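# Swing the backboard clips outward into the frame groove

## Task

Rotate each metal clip on the backboard outward until its free end lodges in the groove along the inside wall of the frame, so that every clip retains the backboard.

## Robot and tools

Robot: two 6-joint arms with parallel grippers, left_arm and right_arm. Both are bolted to plates on a shared metal frame behind them. A too-close warning treats each plate and its half of the frame as part of that arm. Calibrated bases in the scene frame: left_arm (-0.007, +0.371, +0.168) m, right_arm (-0.009, -0.307, +0.168) m.

Scene frame: origin at table-top height, halfway between the nominal bases. +x points out over the table, +z points up, and +y points toward left_arm. Arm names do not tell you which side of an image an arm appears on. All hand positions (end_effector_position, in metres) and quaternions (end_effector_quat_wxyz) are given in this frame. The reported point lies between the finger pads, about 1 cm short of the tips. The fingers extend along the gripper's +z axis and close along its y axis. Printed poses can be off by a few centimetres, more at long reach.

Row layout (used by execute_actions and move): a single flat list of 14 numbers, each in [-1, 1], covering both arms even if only one moves. The first 7 belong to left_arm and the last 7 to right_arm. Within each arm the order is: wrist pitch (joint4), shoulder (joint2), elbow (joint3), waist (joint1), wrist roll (joint6), wrist yaw (joint5), then gripper opening. The six joint numbers are offsets, scaled so that 1.0 equals 1.202 rad for the waist, 1.258 for the shoulder, 1.3 for the elbow, 2.073 for wrist pitch and 2.022 for wrist yaw and roll. They count from the Joint targets line as it stood when the action or call began, not from the previous row, so sending the same offset again moves the joint further. Opening is absolute: +1 is fully open (0.094 m pad gap) and -1 is shut. A 0 in the opening slot is itself a command, so to leave a gripper unchanged, resend its present value.

Joint ranges in rad: waist -2.618 to 3.054, shoulder 0.000 to 3.142, elbow 0.000 to 3.142, wrist pitch -1.571 to 1.571, wrist yaw -1.571 to 1.571, wrist roll -2.094 to 2.094. Actual ends may differ by up to 0.059 rad. An action that pushes a joint more than 0.059 rad outside its range is rejected for both arms. If the first action fails this check, or any action is malformed, the whole call is rejected. Commands past a real end are clipped, and the result says "joint sent to its limit". On each step a joint target may lead its measured angle only by a fixed amount, and targets that would put a hand more than 200 mm from its measured spot are pulled back. Large changes therefore take several actions.

execute_actions(actions, cameras): actions is a list of actions. Each action is a table of up to 15 rows, and each row lasts one 1/30 s step. A short table repeats its last row until the 15 steps are used. An empty list just reports state and images. cameras selects images: omit it or pass ["all"] for all, [] for none. The names are cam_high (fixed, overhead), cam_left_wrist and cam_right_wrist, each 896x504.

move(target, speed, blend, opening_speed, blocking, cameras): target is one 14-number row, or up to 15 rows. Every row's offsets count from the same starting Joint targets. All joints travel together, so hands follow curves. speed is the top rate in rad/s of the joint with farthest to travel, from 0.01 to 2 (default 0.5), either one value or one per leg. blend, in rad, rounds off intermediate corners. opening_speed is the rate of change of the opening command, per second on the -1..+1 scale, at least 0.2. Keep it low to close gently. Set blocking=false to get a result after 0.5 s while the motion continues. The move line reports done, off_target, moving, held or fault, plus limits=held and the farthest-off joint of any arm more than 0.035 rad from its target. Neither done nor off_target tells you whether contact happened. Moves do not avoid obstacles or the other arm.

wait(seconds 0-10) lets time run with commands held. stop brakes a running move. zoom_image(camera, region=[x0,y0,x1,y1] in pixels, at most 504x504) enlarges the latest image from that camera. read_manual only returns licence text. finished_scene(scene, 1 or 2) ends the scene and cannot be undone. The goal must remain satisfied without the robot touching anything.

Result lines: Joint positions (rad, plus pad gap in m) and Joint velocities, per arm in the joint order above. Joint targets are the base for your next offsets. Tool commands gives the current gripper commands. grip_measured is the opening reading on the command scale. grip_effort_nm is gripper motor effort, negative when closing; it is not finger force. Joint torques are in N m, positive toward larger angles, and numbers 2, 3 and 4 wrap at ±28. Step readings list joint positions at some steps. "joint command not followed" means the clearance check altered some targets. MOTOR HOT appears at 75 °C. An OVER-TEMPERATURE FAULT at 90 °C folds that arm and leaves it idle.

Avoid: dropping or releasing moving parts, fast collisions, pressing hard, contact between the two arms, and anything leaving the table. To end a push, command targets back past the measured positions. Long stretches, held loads and straining toward unreachable poses heat the motors. Smooth, quick, low-effort motion is preferred.

Each tool is called after "Call:" by a JSON object that holds its "method" and its "body", one argument or row to a line.

## Session

Call:
{"method": "execute_actions", "body": {
  "actions": []
}}

Scene clock: 0.00 s.
left_arm: end_effector_position=(+0.4017, +0.1615, +0.1787) grip_measured=+1.000 grip_effort_nm=n/a end_effector_quat_wxyz=(+0.625, +0.507, +0.498, -0.323) | right_arm: end_effector_position=(+0.3931, -0.3847, +0.1115) grip_measured=+1.000 grip_effort_nm=n/a end_effector_quat_wxyz=(+0.350, +0.261, +0.823, -0.362)
Joint names: [wrist pitch, shoulder, elbow, waist, wrist roll, wrist yaw]
Joint positions: left_arm=[1.513 2.524 0.922 -0.17 0.429 1.156 0.094] | right_arm=[0.251 2.261 0.933 0.201 0.52 1.024 0.094]
Joint velocities: within noise
Joint torques (N m): no reading
Motor temperatures (°C): left_arm=[20 22 16 18 18 18 17] | right_arm=[17 18 21 18 21 19 17]
Heat: left arm: 22 °C; right arm: 21 °C.
Joint targets: left_arm=[1.497 2.527 0.922 -0.170 0.427 1.157] | right_arm=[0.251 2.251 0.938 0.201 0.523 1.040]
Tool commands: left_gripper/opening=+1.0 right_gripper/opening=+1.0

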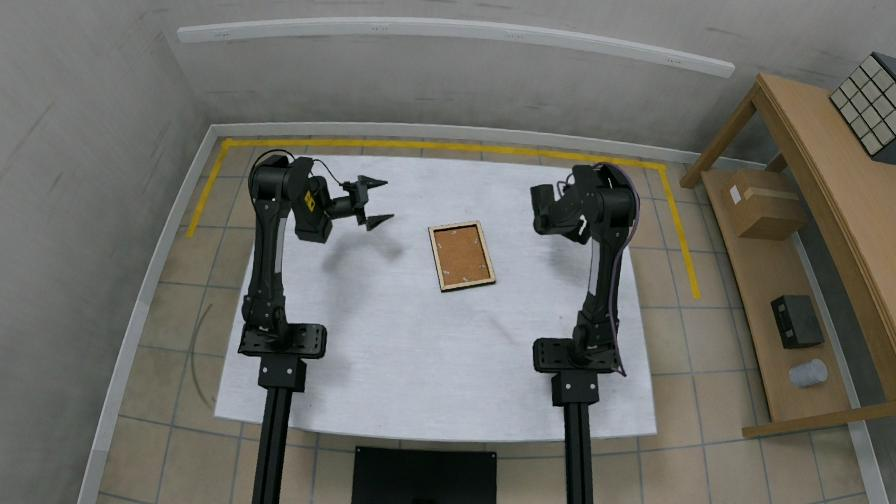

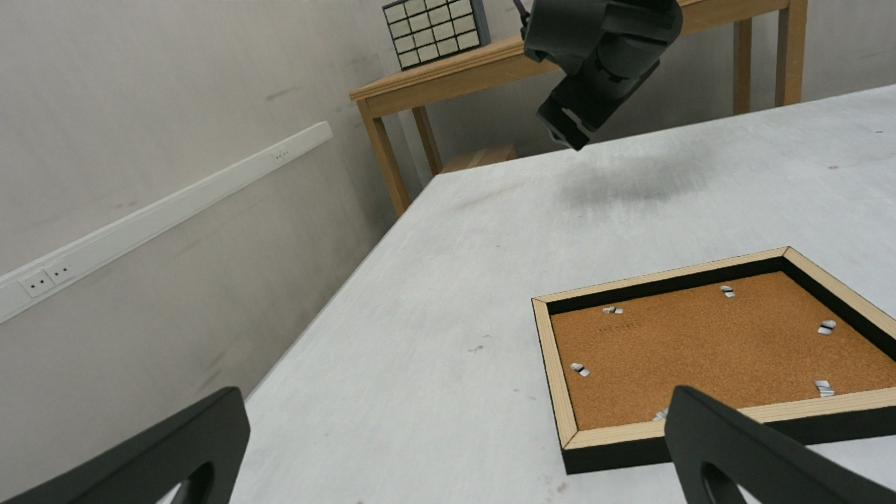

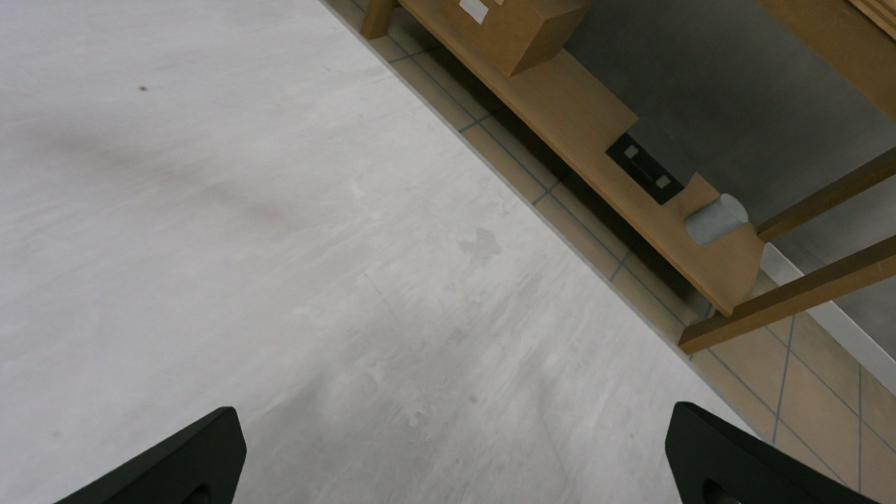

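Call:
{"method": "zoom_image", "body": {
  "camera": "cam_high",
  "region": [415, 210, 505, 300]
}}

Call:
{"method": "zoom_image", "body": {
  "camera": "cam_left_wrist",
  "region": [520, 230, 896, 480]
}}

Scaled by 5.600.

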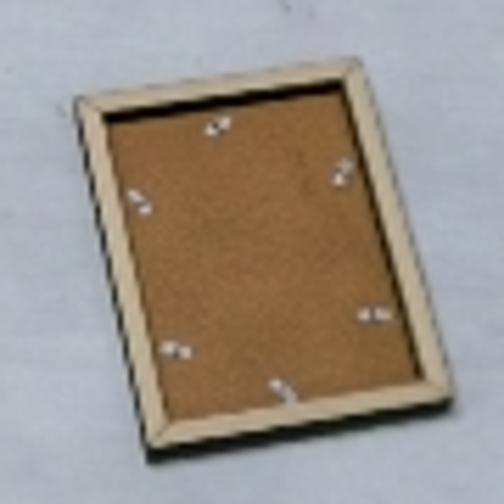

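Scaled by 1.340.

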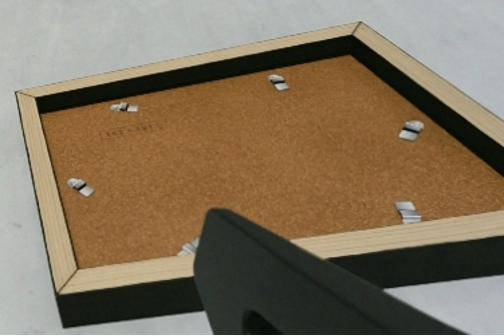

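Call:
{"method": "move", "body": {
  "target": [0,0,0,0,0,0,1,-0.567,-0.03,0.4846,0.4276,-0.2587,-0.4946,1],
  "speed": 0.7
}}

Scene clock: 71.10 s.
left_arm: end_effector_position=(+0.4017, +0.1615, +0.1787) grip_measured=+1.000 grip_effort_nm=-0.027 end_effector_quat_wxyz=(+0.625, +0.507, +0.498, -0.323) | right_arm: end_effector_position=(+0.3002, -0.0562, +0.1326) grip_measured=+1.000 grip_effort_nm=-0.046 end_effector_quat_wxyz=(-0.020, -0.340, +0.940, -0.013)
Joint names: [wrist pitch, shoulder, elbow, waist, wrist roll, wrist yaw]
Joint positions: left_arm=[1.513 2.524 0.922 -0.17 0.429 1.156 0.094] | right_arm=[-0.915 2.248 1.543 0.716 0.007 0.051 0.094]
Joint velocities: within noise
Joint torques (N m): left_arm=[1.04 -10.26 2.82 -0.28 -0.01 0.12] | right_arm=[0.2 -15.38 6.84 0.44 -0.11 -0.11]
Motor temperatures (°C): left_arm=[24 25 17 18 18 18 17] | right_arm=[18 22 22 18 21 19 17]
Heat: left arm: 25 °C; right arm: 22 °C.
Joint targets: left_arm=[1.497 2.527 0.922 -0.170 0.427 1.157] | right_arm=[-0.924 2.214 1.568 0.715 0.000 0.041]
move: done
camera_calibration:
cam_right_wrist: T_world_to_cam=[[0.633682, -0.773084, 0.0280805, -0.240678], [-0.697739, -0.555493, 0.452314, 0.160727], [-0.334078, -0.306216, -0.891417, 0.290568], [0, 0, 0, 1]] pos_world=[0.361731, -0.00780502, 0.193077]

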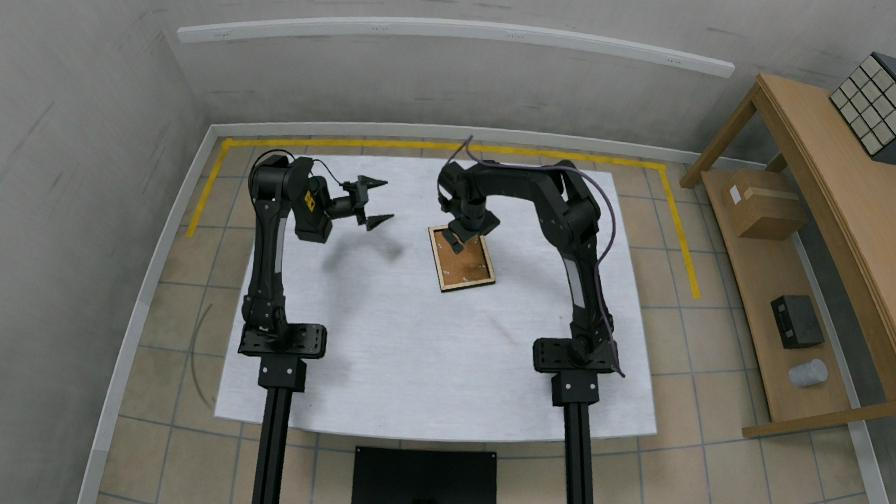

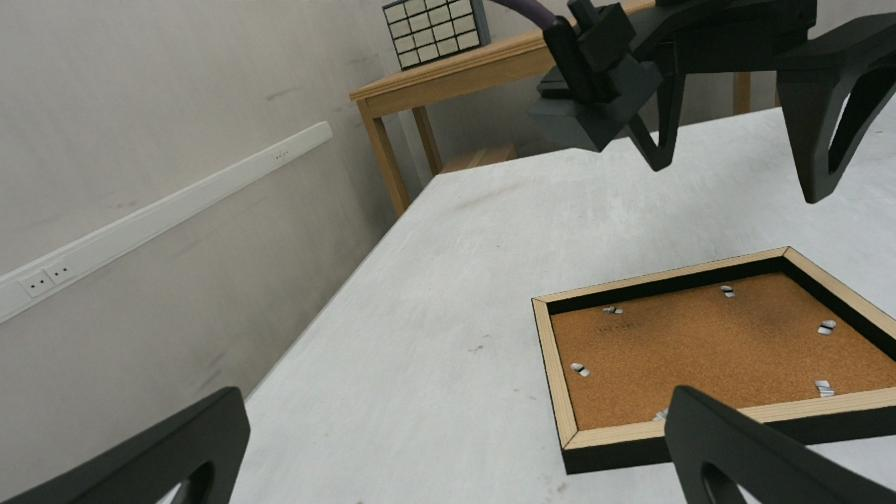

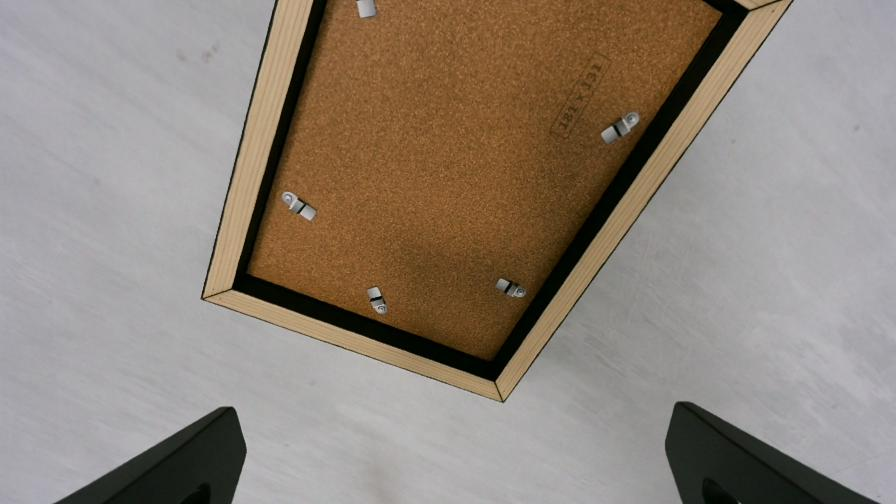

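Call:
{"method": "zoom_image", "body": {
  "camera": "cam_right_wrist",
  "region": [200, 160, 560, 400]
}}

Call:
{"method": "zoom_image", "body": {
  "camera": "cam_right_wrist",
  "region": [460, 240, 580, 320]
}}

Call:
{"method": "zoom_image", "body": {
  "camera": "cam_right_wrist",
  "region": [570, 90, 690, 170]
}}

Scaled by 1.400.

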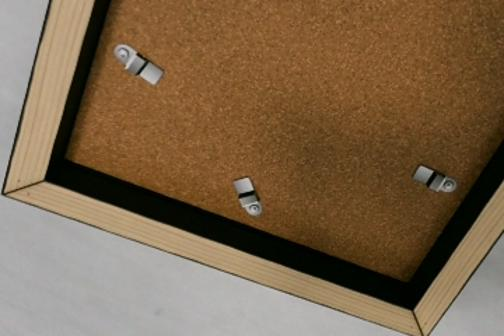

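Scaled by 4.200.

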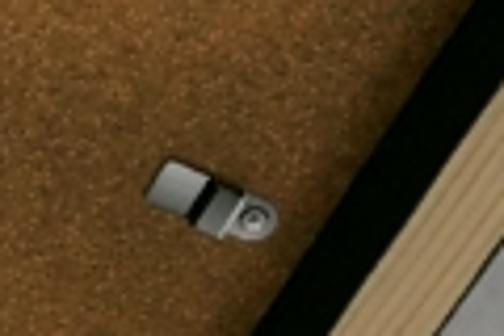

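Scaled by 4.200.

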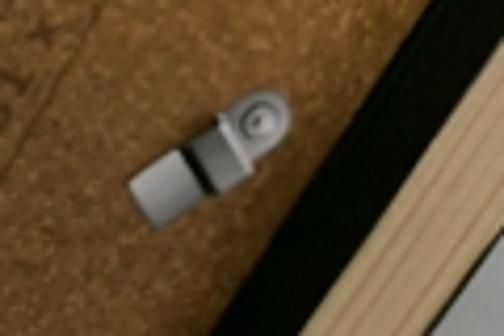

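Call:
{"method": "zoom_image", "body": {
  "camera": "cam_left_wrist",
  "region": [700, 270, 896, 410]
}}

Call:
{"method": "zoom_image", "body": {
  "camera": "cam_left_wrist",
  "region": [530, 280, 690, 440]
}}

Scaled by 2.571.

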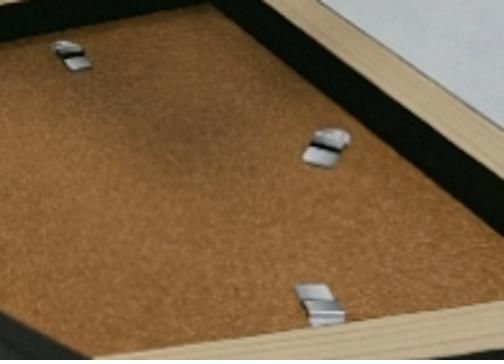

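Scaled by 3.150.

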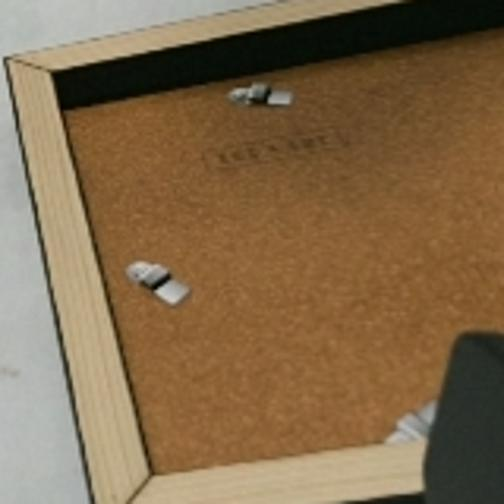

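Call:
{"method": "move", "body": {
  "target": [0,0,0,0,0,0,1,0.0743,0.1598,0.0777,-0.1864,0.1137,-0.0054,0.064],
  "speed": 0.5
}}

Scene clock: 189.17 s.
left_arm: end_effector_position=(+0.4017, +0.1615, +0.1787) grip_measured=+1.000 grip_effort_nm=-0.022 end_effector_quat_wxyz=(+0.625, +0.507, +0.498, -0.323) | right_arm: end_effector_position=(+0.3835, -0.1124, +0.0842) grip_measured=+0.066 grip_effort_nm=-0.149 end_effector_quat_wxyz=(+0.006, -0.122, +0.993, +0.003)
Joint names: [wrist pitch, shoulder, elbow, waist, wrist roll, wrist yaw]
Joint positions: left_arm=[1.513 2.524 0.922 -0.17 0.429 1.156 0.094] | right_arm=[-0.782 2.412 1.641 0.484 0.222 0.038 0.05]
Joint velocities: within noise
Joint torques (N m): left_arm=[1.02 -10.15 2.91 -0.31 0 0.09] | right_arm=[0.51 -12.98 6.94 1.21 0.03 -0.11]
Motor temperatures (°C): left_arm=[26 27 17 18 18 18 17] | right_arm=[17 31 23 18 21 19 17]
Heat: left arm: 27 °C; right arm: 31 °C.
Joint targets: left_arm=[1.497 2.527 0.922 -0.170 0.427 1.157] | right_arm=[-0.770 2.415 1.669 0.491 0.230 0.030]
move: done
camera_calibration:
cam_right_wrist: T_world_to_cam=[[0.233756, -0.972225, 0.0116991, -0.203118], [-0.892267, -0.20972, 0.399846, 0.327362], [-0.386286, -0.103905, -0.916508, 0.302921], [0, 0, 0, 1]] pos_world=[0.456589, -0.0973466, 0.149111]

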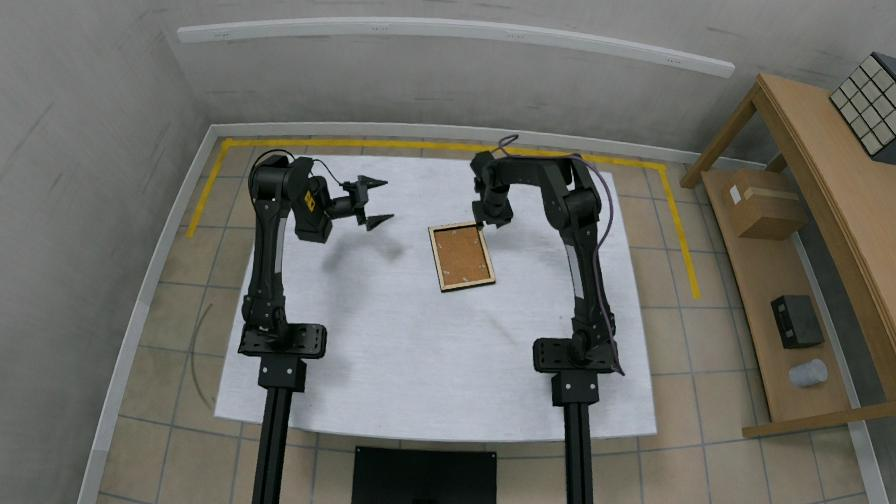

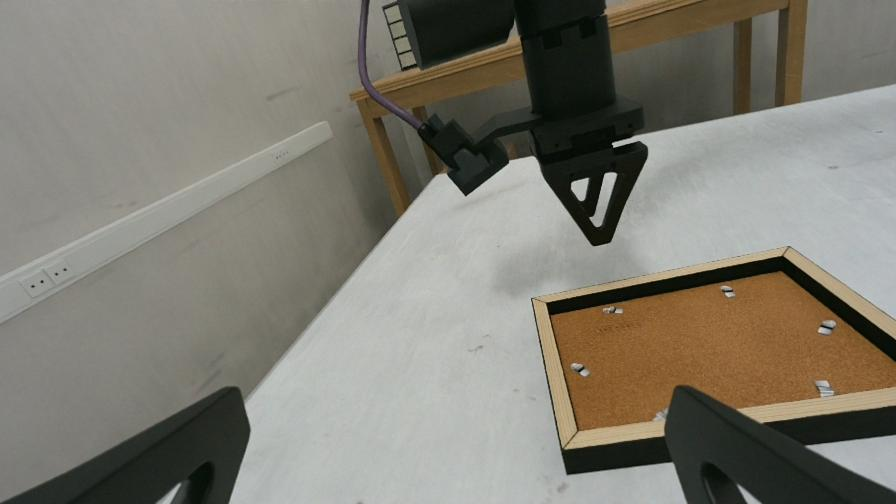

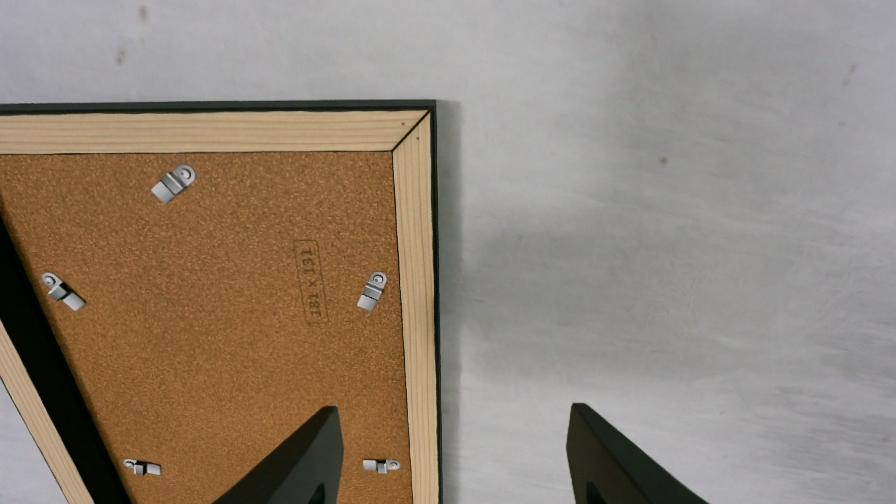

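Call:
{"method": "move", "body": {
  "target": [0,0,0,0,0,0,1,0.0579,0.0827,-0.0223,0.0133,0.0114,0,0.064],
  "speed": 0.2
}}

Call:
{"method": "zoom_image", "body": {
  "camera": "cam_right_wrist",
  "region": [200, 200, 600, 504]
}}

Scene clock: 225.90 s.
left_arm: end_effector_position=(+0.4017, +0.1615, +0.1787) grip_measured=+1.000 grip_effort_nm=-0.022 end_effector_quat_wxyz=(+0.625, +0.507, +0.498, -0.323) | right_arm: end_effector_position=(+0.3874, -0.1013, +0.0449) grip_measured=+0.066 grip_effort_nm=-0.159 end_effector_quat_wxyz=(+0.017, -0.117, +0.993, +0.008)
Joint names: [wrist pitch, shoulder, elbow, waist, wrist roll, wrist yaw]
Joint positions: left_arm=[1.513 2.524 0.922 -0.17 0.429 1.156 0.094] | right_arm=[-0.662 2.507 1.641 0.498 0.245 0.038 0.05]
Joint velocities: within noise
Joint torques (N m): left_arm=[1.04 -10.3 2.91 -0.38 -0.03 0.11] | right_arm=[0.55 -12.57 4.6 1.44 0.04 -0.1]
Motor temperatures (°C): left_arm=[26 27 17 18 18 18 17] | right_arm=[17 29 23 18 21 19 17]
Heat: left arm: 27 °C; right arm: 29 °C.
Joint targets: left_arm=[1.497 2.527 0.922 -0.170 0.427 1.157] | right_arm=[-0.650 2.519 1.640 0.507 0.253 0.029]
move: done
camera_calibration:
cam_right_wrist: T_world_to_cam=[[0.224117, -0.974551, 0.00476811, -0.188999], [-0.902598, -0.205719, 0.378149, 0.35429], [-0.367545, -0.0890532, -0.925732, 0.264276], [0, 0, 0, 1]] pos_world=[0.459272, -0.0877703, 0.111575]

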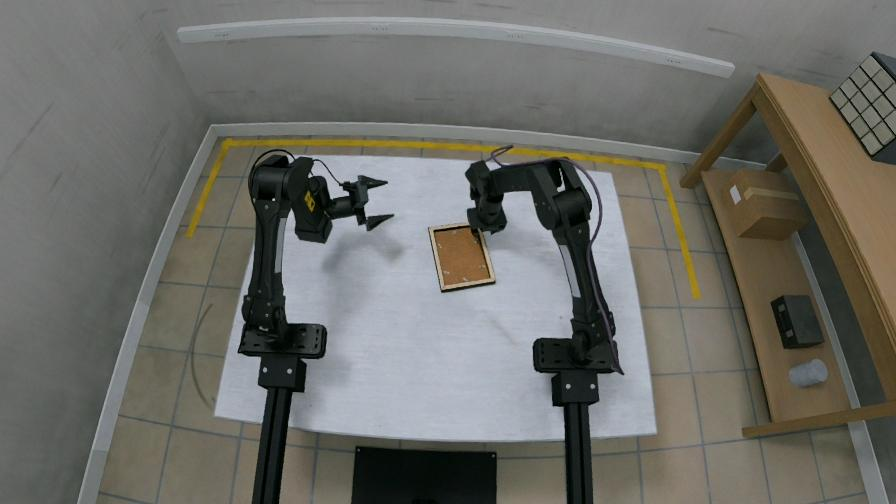

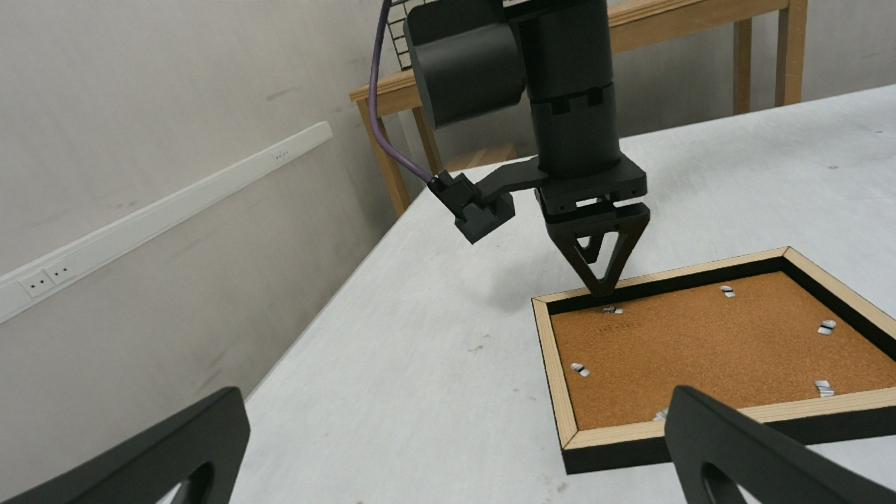

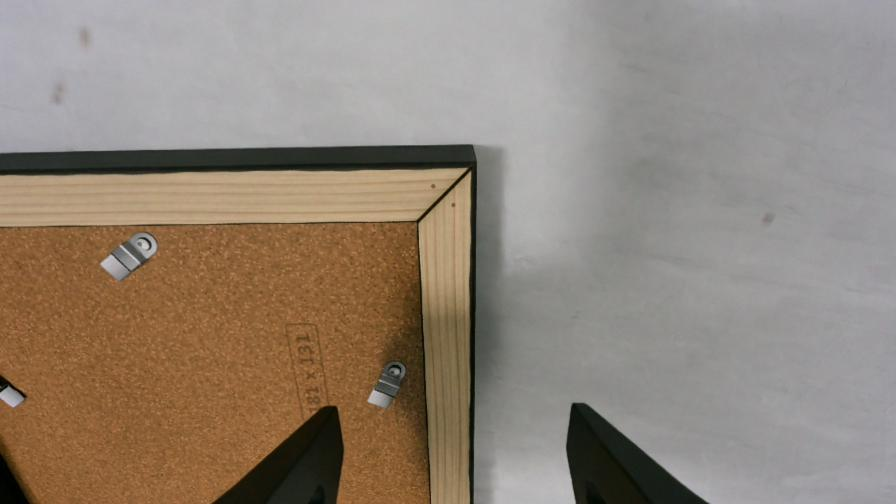

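Scaled by 1.260.

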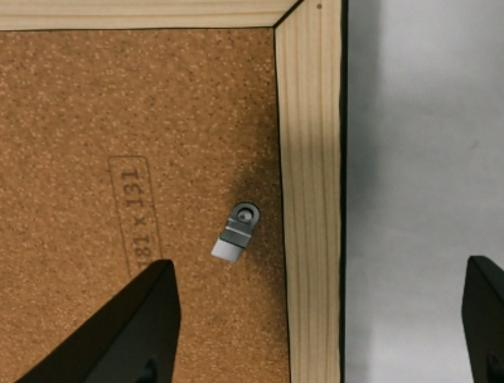

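Call:
{"method": "zoom_image", "body": {
  "camera": "cam_right_wrist",
  "region": [290, 350, 450, 480]
}}

Scaled by 3.150.

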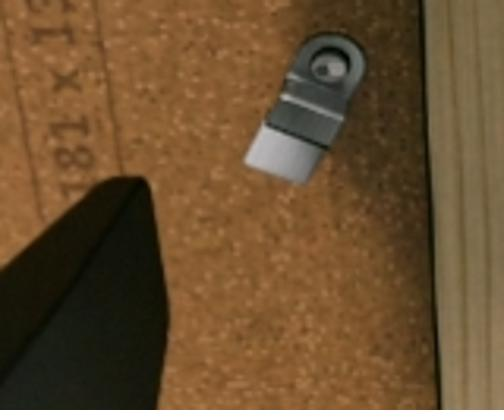

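Call:
{"method": "move", "body": {
  "target": [0,0,0,0,0,0,1,-0.0056,0.0013,-0.0185,0.0126,0.0074,0,0.064],
  "speed": 0.2,
  "cameras": ["cam_right_wrist"]
}}

Scene clock: 277.67 s.
left_arm: end_effector_position=(+0.4017, +0.1615, +0.1787) grip_measured=+1.000 grip_effort_nm=-0.012 end_effector_quat_wxyz=(+0.625, +0.507, +0.498, -0.323) | right_arm: end_effector_position=(+0.3789, -0.0974, +0.0420) grip_measured=+0.066 grip_effort_nm=-0.154 end_effector_quat_wxyz=(+0.011, -0.118, +0.993, +0.006)
Joint names: [wrist pitch, shoulder, elbow, waist, wrist roll, wrist yaw]
Joint positions: left_arm=[1.513 2.524 0.922 -0.17 0.429 1.156 0.094] | right_arm=[-0.661 2.507 1.626 0.515 0.26 0.038 0.05]
Joint velocities: within noise
Joint torques (N m): left_arm=[1.04 -10.35 2.96 -0.39 -0.01 0.11] | right_arm=[0.41 -12.33 3.92 1.28 0.05 -0.11]
Motor temperatures (°C): left_arm=[27 28 17 18 18 18 17] | right_arm=[17 29 22 18 21 19 17]
Heat: left arm: 28 °C; right arm: 29 °C.
Joint targets: left_arm=[1.497 2.527 0.922 -0.170 0.427 1.157] | right_arm=[-0.662 2.520 1.616 0.522 0.268 0.029]
move: done
camera_calibration:
cam_right_wrist: T_world_to_cam=[[0.226601, -0.97396, 0.0073913, -0.184243], [-0.897354, -0.205815, 0.390379, 0.345965], [-0.378692, -0.0950927, -0.920625, 0.262211], [0, 0, 0, 1]] pos_world=[0.4515, -0.0833059, 0.107702]
Images, in order (width x height): cam_right_wrist 896x504.

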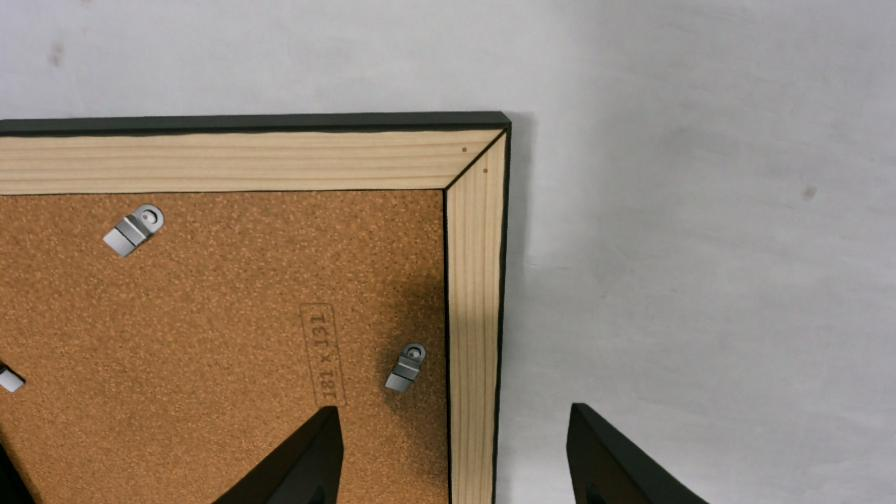

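Call:
{"method": "move", "body": {
  "target": [0,0,0,0,0,0,1,0.0043,0.0262,0,-0.005,0,0,0.064],
  "speed": 0.1,
  "cameras": ["cam_right_wrist","cam_left_wrist"]
}}

Call:
{"method": "zoom_image", "body": {
  "camera": "cam_left_wrist",
  "region": [520, 200, 760, 340]
}}

Call:
{"method": "zoom_image", "body": {
  "camera": "cam_right_wrist",
  "region": [290, 310, 510, 440]
}}

Scene clock: 288.87 s.
left_arm: end_effector_position=(+0.4017, +0.1615, +0.1787) grip_measured=+1.000 grip_effort_nm=-0.022 end_effector_quat_wxyz=(+0.625, +0.507, +0.498, -0.323) | right_arm: end_effector_position=(+0.3715, -0.1008, +0.0287) grip_measured=+0.066 grip_effort_nm=-0.154 end_effector_quat_wxyz=(-0.004, -0.118, +0.993, +0.000)
Joint names: [wrist pitch, shoulder, elbow, waist, wrist roll, wrist yaw]
Joint positions: left_arm=[1.513 2.524 0.922 -0.17 0.429 1.156 0.094] | right_arm=[-0.661 2.539 1.626 0.515 0.261 0.038 0.05]
Joint velocities: within noise
Joint torques (N m): left_arm=[1.07 -10.22 2.93 -0.35 -0.04 0.11] | right_arm=[0.44 -12.23 3.77 0.76 0.04 -0.1]
Motor temperatures (°C): left_arm=[27 28 17 18 18 18 17] | right_arm=[17 29 22 18 21 19 17]
Heat: left arm: 28 °C; right arm: 29 °C.
Joint targets: left_arm=[1.497 2.527 0.922 -0.170 0.427 1.157] | right_arm=[-0.653 2.553 1.616 0.516 0.268 0.029]
move: done
camera_calibration:
cam_right_wrist: T_world_to_cam=[[0.227054, -0.973753, 0.0158961, -0.186167], [-0.885946, -0.199747, 0.418569, 0.339467], [-0.404408, -0.109121, -0.908046, 0.254613], [0, 0, 0, 1]] pos_world=[0.445987, -0.0856898, 0.0920688]
Images, in order (width x height): cam_left_wrist 896x504, cam_right_wrist 896x504.

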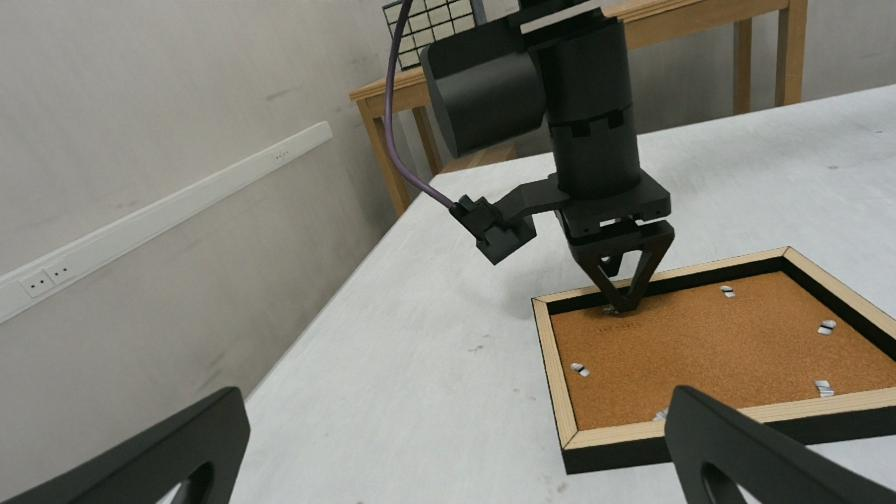

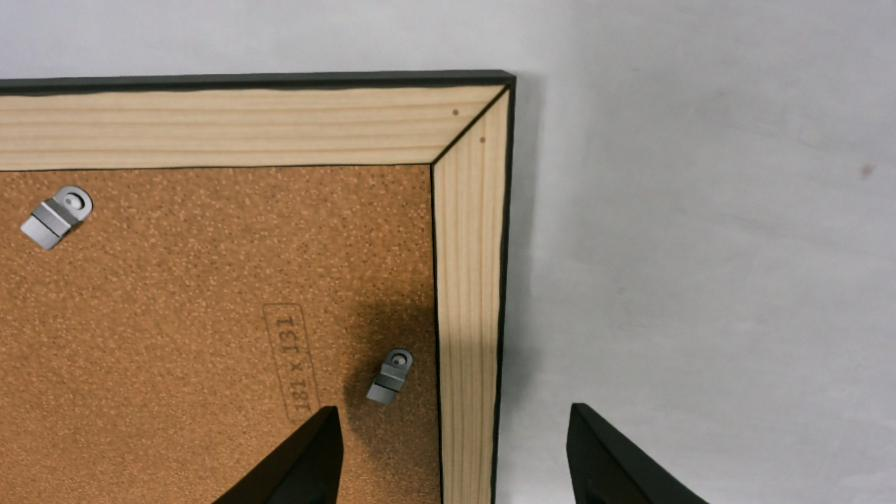

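Scaled by 2.100.

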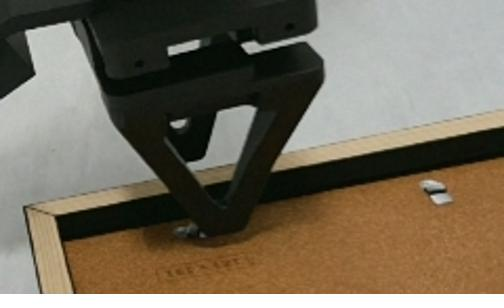

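Scaled by 2.291.

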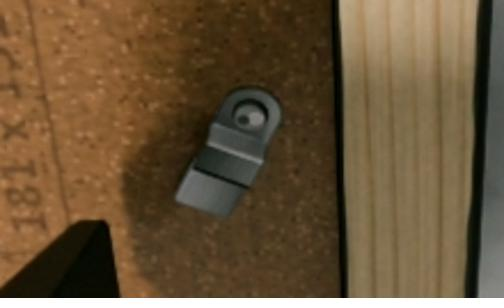

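Call:
{"method": "move", "body": {
  "target": [0,0,0,0,0,0,1,0.0035,0.0057,0,0,0,0,0.064],
  "speed": 0.1,
  "cameras": ["cam_right_wrist"]
}}

Call:
{"method": "move", "body": {
  "target": [0,0,0,0,0,0,1,0.0035,0.0057,0,0,0,0,0.064],
  "speed": 0.1,
  "cameras": ["cam_right_wrist","cam_left_wrist"]
}}

Call:
{"method": "zoom_image", "body": {
  "camera": "cam_left_wrist",
  "region": [560, 270, 680, 340]
}}

Call:
{"method": "zoom_image", "body": {
  "camera": "cam_right_wrist",
  "region": [290, 310, 510, 440]
}}

Scene clock: 315.80 s.
left_arm: end_effector_position=(+0.4017, +0.1615, +0.1787) grip_measured=+1.000 grip_effort_nm=-0.022 end_effector_quat_wxyz=(+0.625, +0.507, +0.498, -0.323) | right_arm: end_effector_position=(+0.3710, -0.1009, +0.0263) grip_measured=+0.066 grip_effort_nm=-0.159 end_effector_quat_wxyz=(-0.005, -0.118, +0.993, -0.001)
Joint names: [wrist pitch, shoulder, elbow, waist, wrist roll, wrist yaw]
Joint positions: left_arm=[1.513 2.524 0.922 -0.17 0.429 1.156 0.094] | right_arm=[-0.657 2.545 1.626 0.515 0.261 0.038 0.05]
Joint velocities: within noise
Joint torques (N m): left_arm=[1.04 -10.22 2.86 -0.47 0.02 0.09] | right_arm=[0.48 -12.16 3.78 0.72 0.03 -0.1]
Motor temperatures (°C): left_arm=[27 28 17 18 18 18 17] | right_arm=[17 30 22 18 21 19 17]
Heat: left arm: 28 °C; right arm: 30 °C.
Joint targets: left_arm=[1.497 2.527 0.922 -0.170 0.427 1.157] | right_arm=[-0.646 2.561 1.616 0.516 0.268 0.029]
move: done
camera_calibration:
cam_right_wrist: T_world_to_cam=[[0.227154, -0.973721, 0.0164023, -0.186228], [-0.885229, -0.199432, 0.420234, 0.339689], [-0.405919, -0.109978, -0.907268, 0.25269], [0, 0, 0, 1]] pos_world=[0.445577, -0.0857992, 0.0895637]
Images, in order (width x height): cam_right_wrist 896x504.

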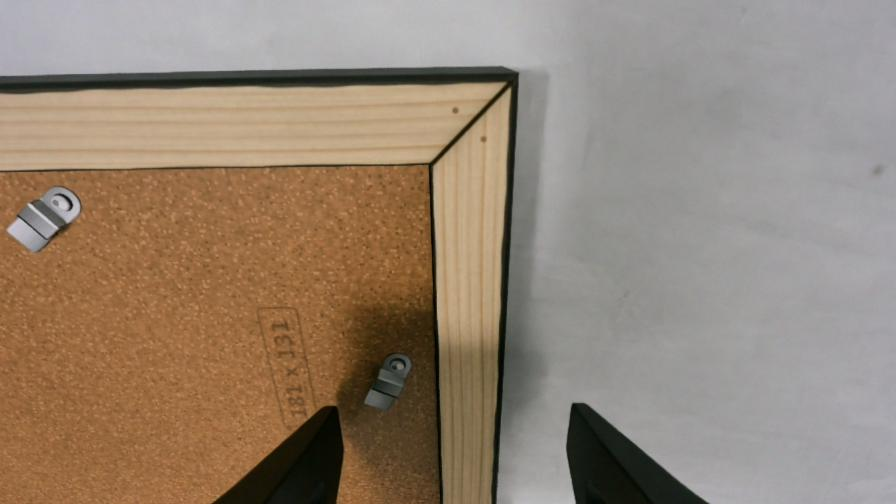

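Scene clock: 316.50 s.
left_arm: end_effector_position=(+0.4017, +0.1615, +0.1787) grip_measured=+1.000 grip_effort_nm=-0.027 end_effector_quat_wxyz=(+0.625, +0.507, +0.498, -0.323) | right_arm: end_effector_position=(+0.3708, -0.1009, +0.0233) grip_measured=+0.066 grip_effort_nm=-0.154 end_effector_quat_wxyz=(-0.005, -0.118, +0.993, -0.001)
Joint names: [wrist pitch, shoulder, elbow, waist, wrist roll, wrist yaw]
Joint positions: left_arm=[1.513 2.524 0.922 -0.17 0.429 1.156 0.094] | right_arm=[-0.65 2.552 1.626 0.515 0.261 0.038 0.05]
Joint velocities: within noise
Joint torques (N m): left_arm=[1.04 -10.4 2.89 -0.31 0.02 0.09] | right_arm=[0.47 -12.1 3.75 0.7 0.03 -0.1]
Motor temperatures (°C): left_arm=[27 28 17 18 18 18 17] | right_arm=[17 30 22 18 21 19 17]
Heat: left arm: 28 °C; right arm: 30 °C.
Joint targets: left_arm=[1.497 2.527 0.922 -0.170 0.427 1.157] | right_arm=[-0.638 2.568 1.616 0.516 0.268 0.029]
move: done
camera_calibration:
cam_right_wrist: T_world_to_cam=[[0.227175, -0.973714, 0.0165035, -0.186124], [-0.885085, -0.199369, 0.420566, 0.340699], [-0.406221, -0.110149, -0.907112, 0.249968], [0, 0, 0, 1]] pos_world=[0.445373, -0.0857731, 0.0865341]
Images, in order (width x height): cam_left_wrist 896x504, cam_right_wrist 896x504.

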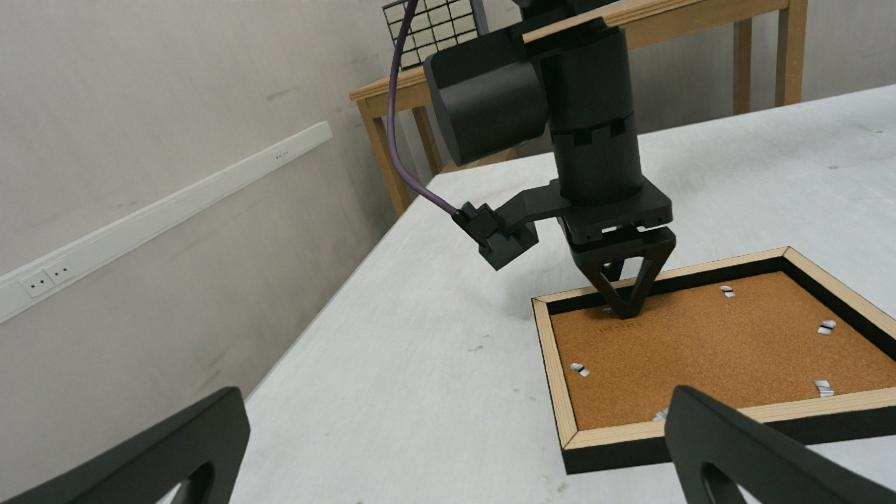

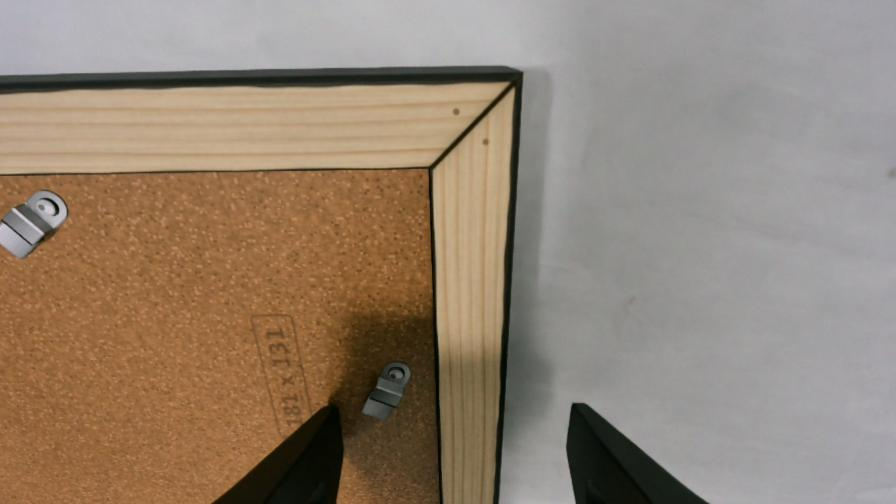

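Scaled by 4.200.

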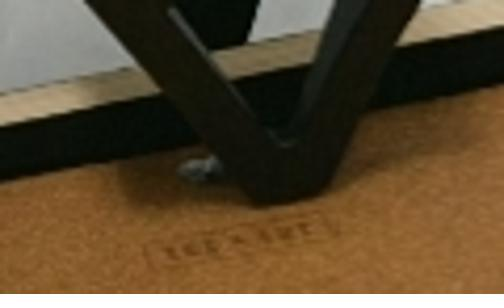

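Scaled by 2.291.

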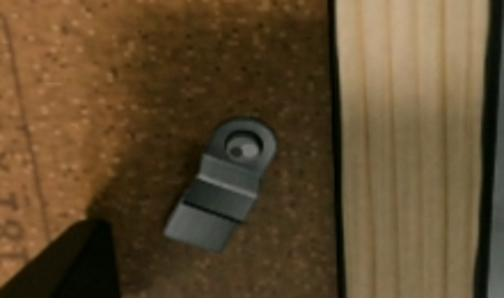

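Call:
{"method": "move", "body": {
  "target": [0,0,0,0,0,0,1,0.0024,0.004,0,0,0,0,0.064],
  "speed": 0.1,
  "cameras": []
}}

Call:
{"method": "move", "body": {
  "target": [0,0,0,0,0,0,1,0.0024,0.004,0,0,0,0,0.064],
  "speed": 0.1,
  "cameras": ["cam_right_wrist"]
}}

Call:
{"method": "zoom_image", "body": {
  "camera": "cam_right_wrist",
  "region": [290, 310, 510, 440]
}}

Scene clock: 322.87 s.
left_arm: end_effector_position=(+0.4017, +0.1615, +0.1787) grip_measured=+1.000 grip_effort_nm=-0.027 end_effector_quat_wxyz=(+0.625, +0.507, +0.498, -0.323) | right_arm: end_effector_position=(+0.3714, -0.1005, +0.0221) grip_measured=+0.066 grip_effort_nm=-0.154 end_effector_quat_wxyz=(-0.004, -0.118, +0.993, +0.000)
Joint names: [wrist pitch, shoulder, elbow, waist, wrist roll, wrist yaw]
Joint positions: left_arm=[1.513 2.524 0.922 -0.17 0.429 1.156 0.094] | right_arm=[-0.644 2.555 1.626 0.515 0.261 0.038 0.05]
Joint velocities: within noise
Joint torques (N m): left_arm=[1.04 -10.29 2.95 -0.29 0.01 0.11] | right_arm=[0.48 -11.96 3.75 0.73 0.04 -0.11]
Motor temperatures (°C): left_arm=[27 28 17 18 18 18 17] | right_arm=[17 30 22 18 21 19 17]
Heat: left arm: 28 °C; right arm: 30 °C.
Joint targets: left_arm=[1.497 2.527 0.922 -0.170 0.427 1.157] | right_arm=[-0.633 2.573 1.616 0.516 0.268 0.030]
move: done
No camera images: "cameras" was empty.

Scene clock: 323.57 s.
left_arm: end_effector_position=(+0.4017, +0.1615, +0.1787) grip_measured=+1.000 grip_effort_nm=-0.032 end_effector_quat_wxyz=(+0.625, +0.507, +0.498, -0.323) | right_arm: end_effector_position=(+0.3714, -0.1005, +0.0219) grip_measured=+0.066 grip_effort_nm=-0.154 end_effector_quat_wxyz=(-0.004, -0.118, +0.993, +0.000)
Joint names: [wrist pitch, shoulder, elbow, waist, wrist roll, wrist yaw]
Joint positions: left_arm=[1.513 2.524 0.922 -0.17 0.429 1.156 0.094] | right_arm=[-0.644 2.556 1.626 0.515 0.261 0.038 0.05]
Joint velocities: within noise
Joint torques (N m): left_arm=[1.05 -10.41 2.74 -0.36 -0.02 0.09] | right_arm=[0.51 -11.52 3.75 0.7 0.03 -0.11]
Motor temperatures (°C): left_arm=[27 28 17 18 18 18 17] | right_arm=[17 30 22 18 21 19 17]
Heat: left arm: 28 °C; right arm: 30 °C.
Joint targets: left_arm=[1.497 2.527 0.922 -0.170 0.427 1.157] | right_arm=[-0.628 2.578 1.616 0.516 0.268 0.030]
move: done
camera_calibration:
cam_right_wrist: T_world_to_cam=[[0.226642, -0.973852, 0.0156964, -0.185657], [-0.886309, -0.199533, 0.417903, 0.342398], [-0.403844, -0.108626, -0.908356, 0.248252], [0, 0, 0, 1]] pos_world=[0.445803, -0.0855159, 0.0853265]
Images, in order (width x height): cam_right_wrist 896x504.

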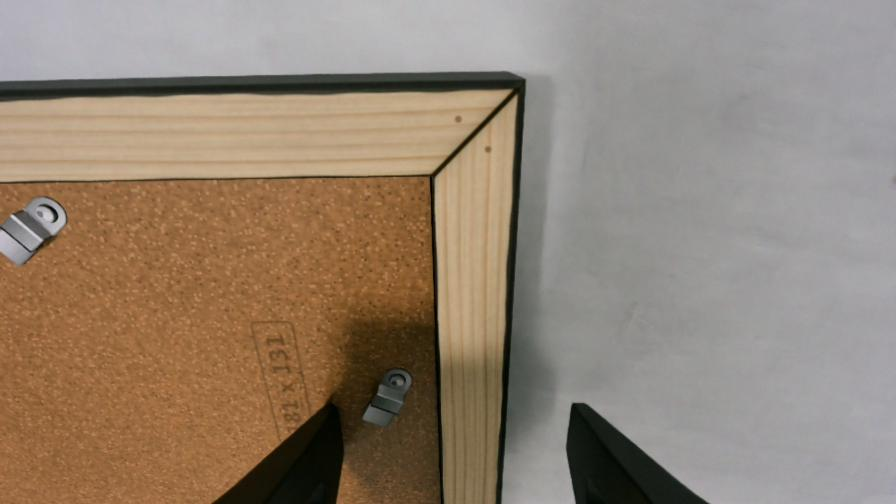

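Scaled by 2.291.

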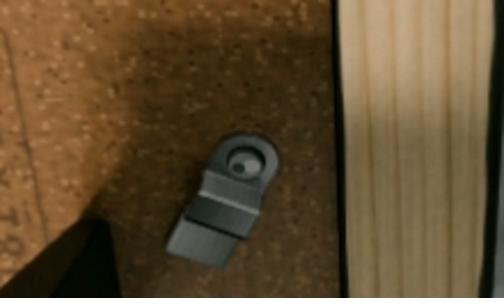

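Call:
{"method": "move", "body": {
  "target": [0,0,0,0,0,0,1,-0.0178,-0.0024,0.0415,0,0,0,0.064],
  "speed": 0.1,
  "cameras": ["cam_right_wrist"]
}}

Scene clock: 346.03 s.
left_arm: end_effector_position=(+0.4017, +0.1615, +0.1787) grip_measured=+1.000 grip_effort_nm=-0.022 end_effector_quat_wxyz=(+0.625, +0.507, +0.498, -0.323) | right_arm: end_effector_position=(+0.3743, -0.0990, +0.0238) grip_measured=+0.066 grip_effort_nm=-0.154 end_effector_quat_wxyz=(-0.003, -0.118, +0.993, +0.000)
Joint names: [wrist pitch, shoulder, elbow, waist, wrist roll, wrist yaw]
Joint positions: left_arm=[1.513 2.524 0.922 -0.17 0.429 1.156 0.094] | right_arm=[-0.656 2.56 1.644 0.515 0.261 0.038 0.05]
Joint velocities: within noise
Joint torques (N m): left_arm=[1.02 -10.4 2.85 -0.4 -0.01 0.06] | right_arm=[0.29 -12.23 6.38 0.73 0.03 -0.11]
Motor temperatures (°C): left_arm=[27 29 17 18 18 18 17] | right_arm=[17 29 22 18 21 19 17]
Heat: left arm: 29 °C; right arm: 29 °C.
Joint targets: left_arm=[1.497 2.527 0.922 -0.170 0.427 1.157] | right_arm=[-0.665 2.575 1.670 0.516 0.268 0.030]
move: done
camera_calibration:
cam_right_wrist: T_world_to_cam=[[0.226542, -0.973883, 0.0151893, -0.18484], [-0.887023, -0.199845, 0.416237, 0.344765], [-0.40233, -0.107769, -0.909129, 0.250863], [0, 0, 0, 1]] pos_world=[0.448618, -0.084078, 0.0873707]
Images, in order (width x height): cam_right_wrist 896x504.

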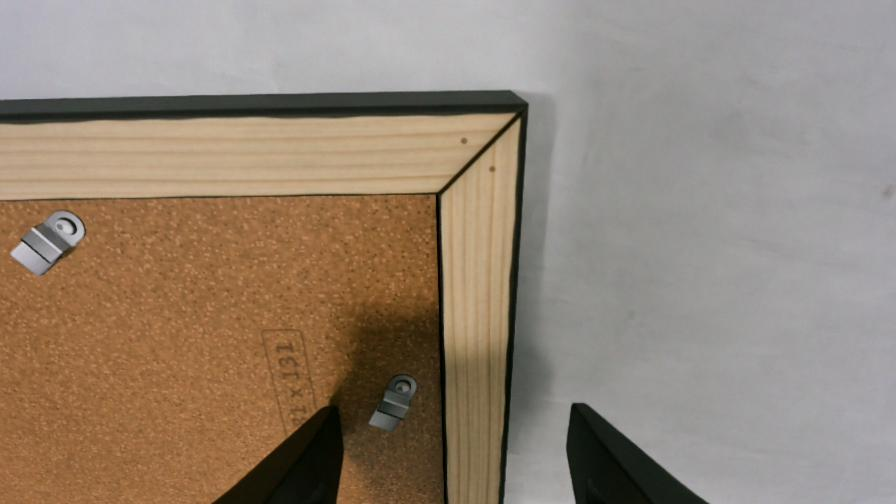

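Call:
{"method": "move", "body": {
  "target": [0,0,0,0,0,0,1,-0.0048,0.0024,0,-0.0158,0,0,0.064],
  "speed": 0.05,
  "cameras": ["cam_right_wrist"]
}}

Call:
{"method": "zoom_image", "body": {
  "camera": "cam_right_wrist",
  "region": [290, 310, 510, 440]
}}

Scene clock: 362.23 s.
left_arm: end_effector_position=(+0.4017, +0.1615, +0.1787) grip_measured=+1.000 grip_effort_nm=-0.022 end_effector_quat_wxyz=(+0.625, +0.507, +0.498, -0.323) | right_arm: end_effector_position=(+0.3746, -0.1050, +0.0236) grip_measured=+0.066 grip_effort_nm=-0.149 end_effector_quat_wxyz=(-0.008, -0.112, +0.994, -0.002)
Joint names: [wrist pitch, shoulder, elbow, waist, wrist roll, wrist yaw]
Joint positions: left_arm=[1.513 2.524 0.922 -0.17 0.429 1.156 0.094] | right_arm=[-0.666 2.56 1.644 0.502 0.261 0.037 0.05]
Joint velocities: within noise
Joint torques (N m): left_arm=[1.02 -10.28 2.8 -0.43 0.02 0.09] | right_arm=[0.27 -11.95 6.41 0.09 0.05 -0.11]
Motor temperatures (°C): left_arm=[28 29 17 18 18 18 17] | right_arm=[17 27 23 18 21 19 17]
Heat: left arm: 29 °C; right arm: 27 °C.
Joint targets: left_arm=[1.497 2.527 0.922 -0.170 0.427 1.157] | right_arm=[-0.675 2.578 1.670 0.497 0.268 0.029]
move: done
camera_calibration:
cam_right_wrist: T_world_to_cam=[[0.214809, -0.976497, 0.0176436, -0.186661], [-0.885454, -0.187095, 0.425402, 0.34447], [-0.412102, -0.107003, -0.904833, 0.253816], [0, 0, 0, 1]] pos_world=[0.449707, -0.0906659, 0.086416]
Images, in order (width x height): cam_right_wrist 896x504.

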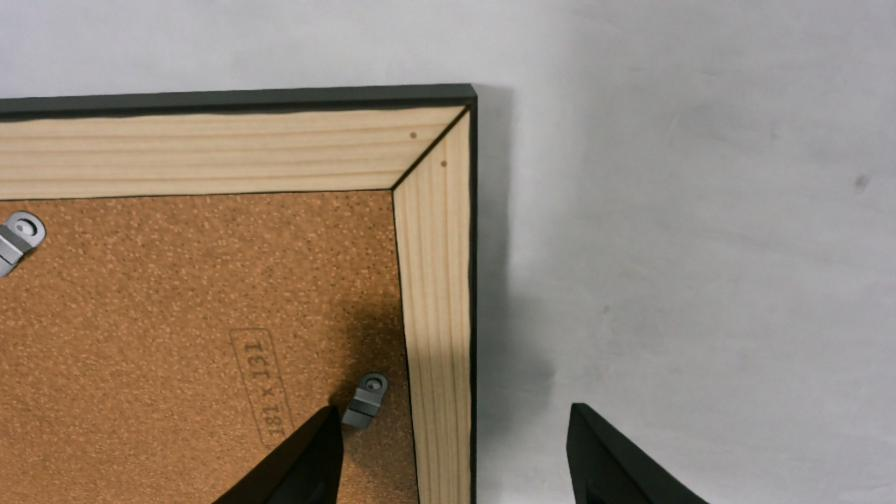

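Scaled by 2.291.

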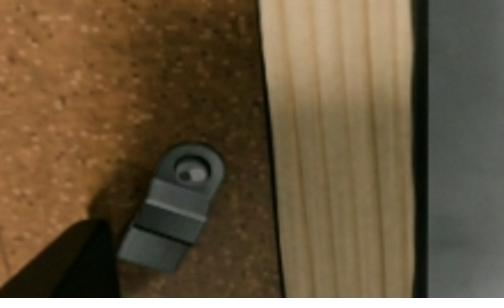

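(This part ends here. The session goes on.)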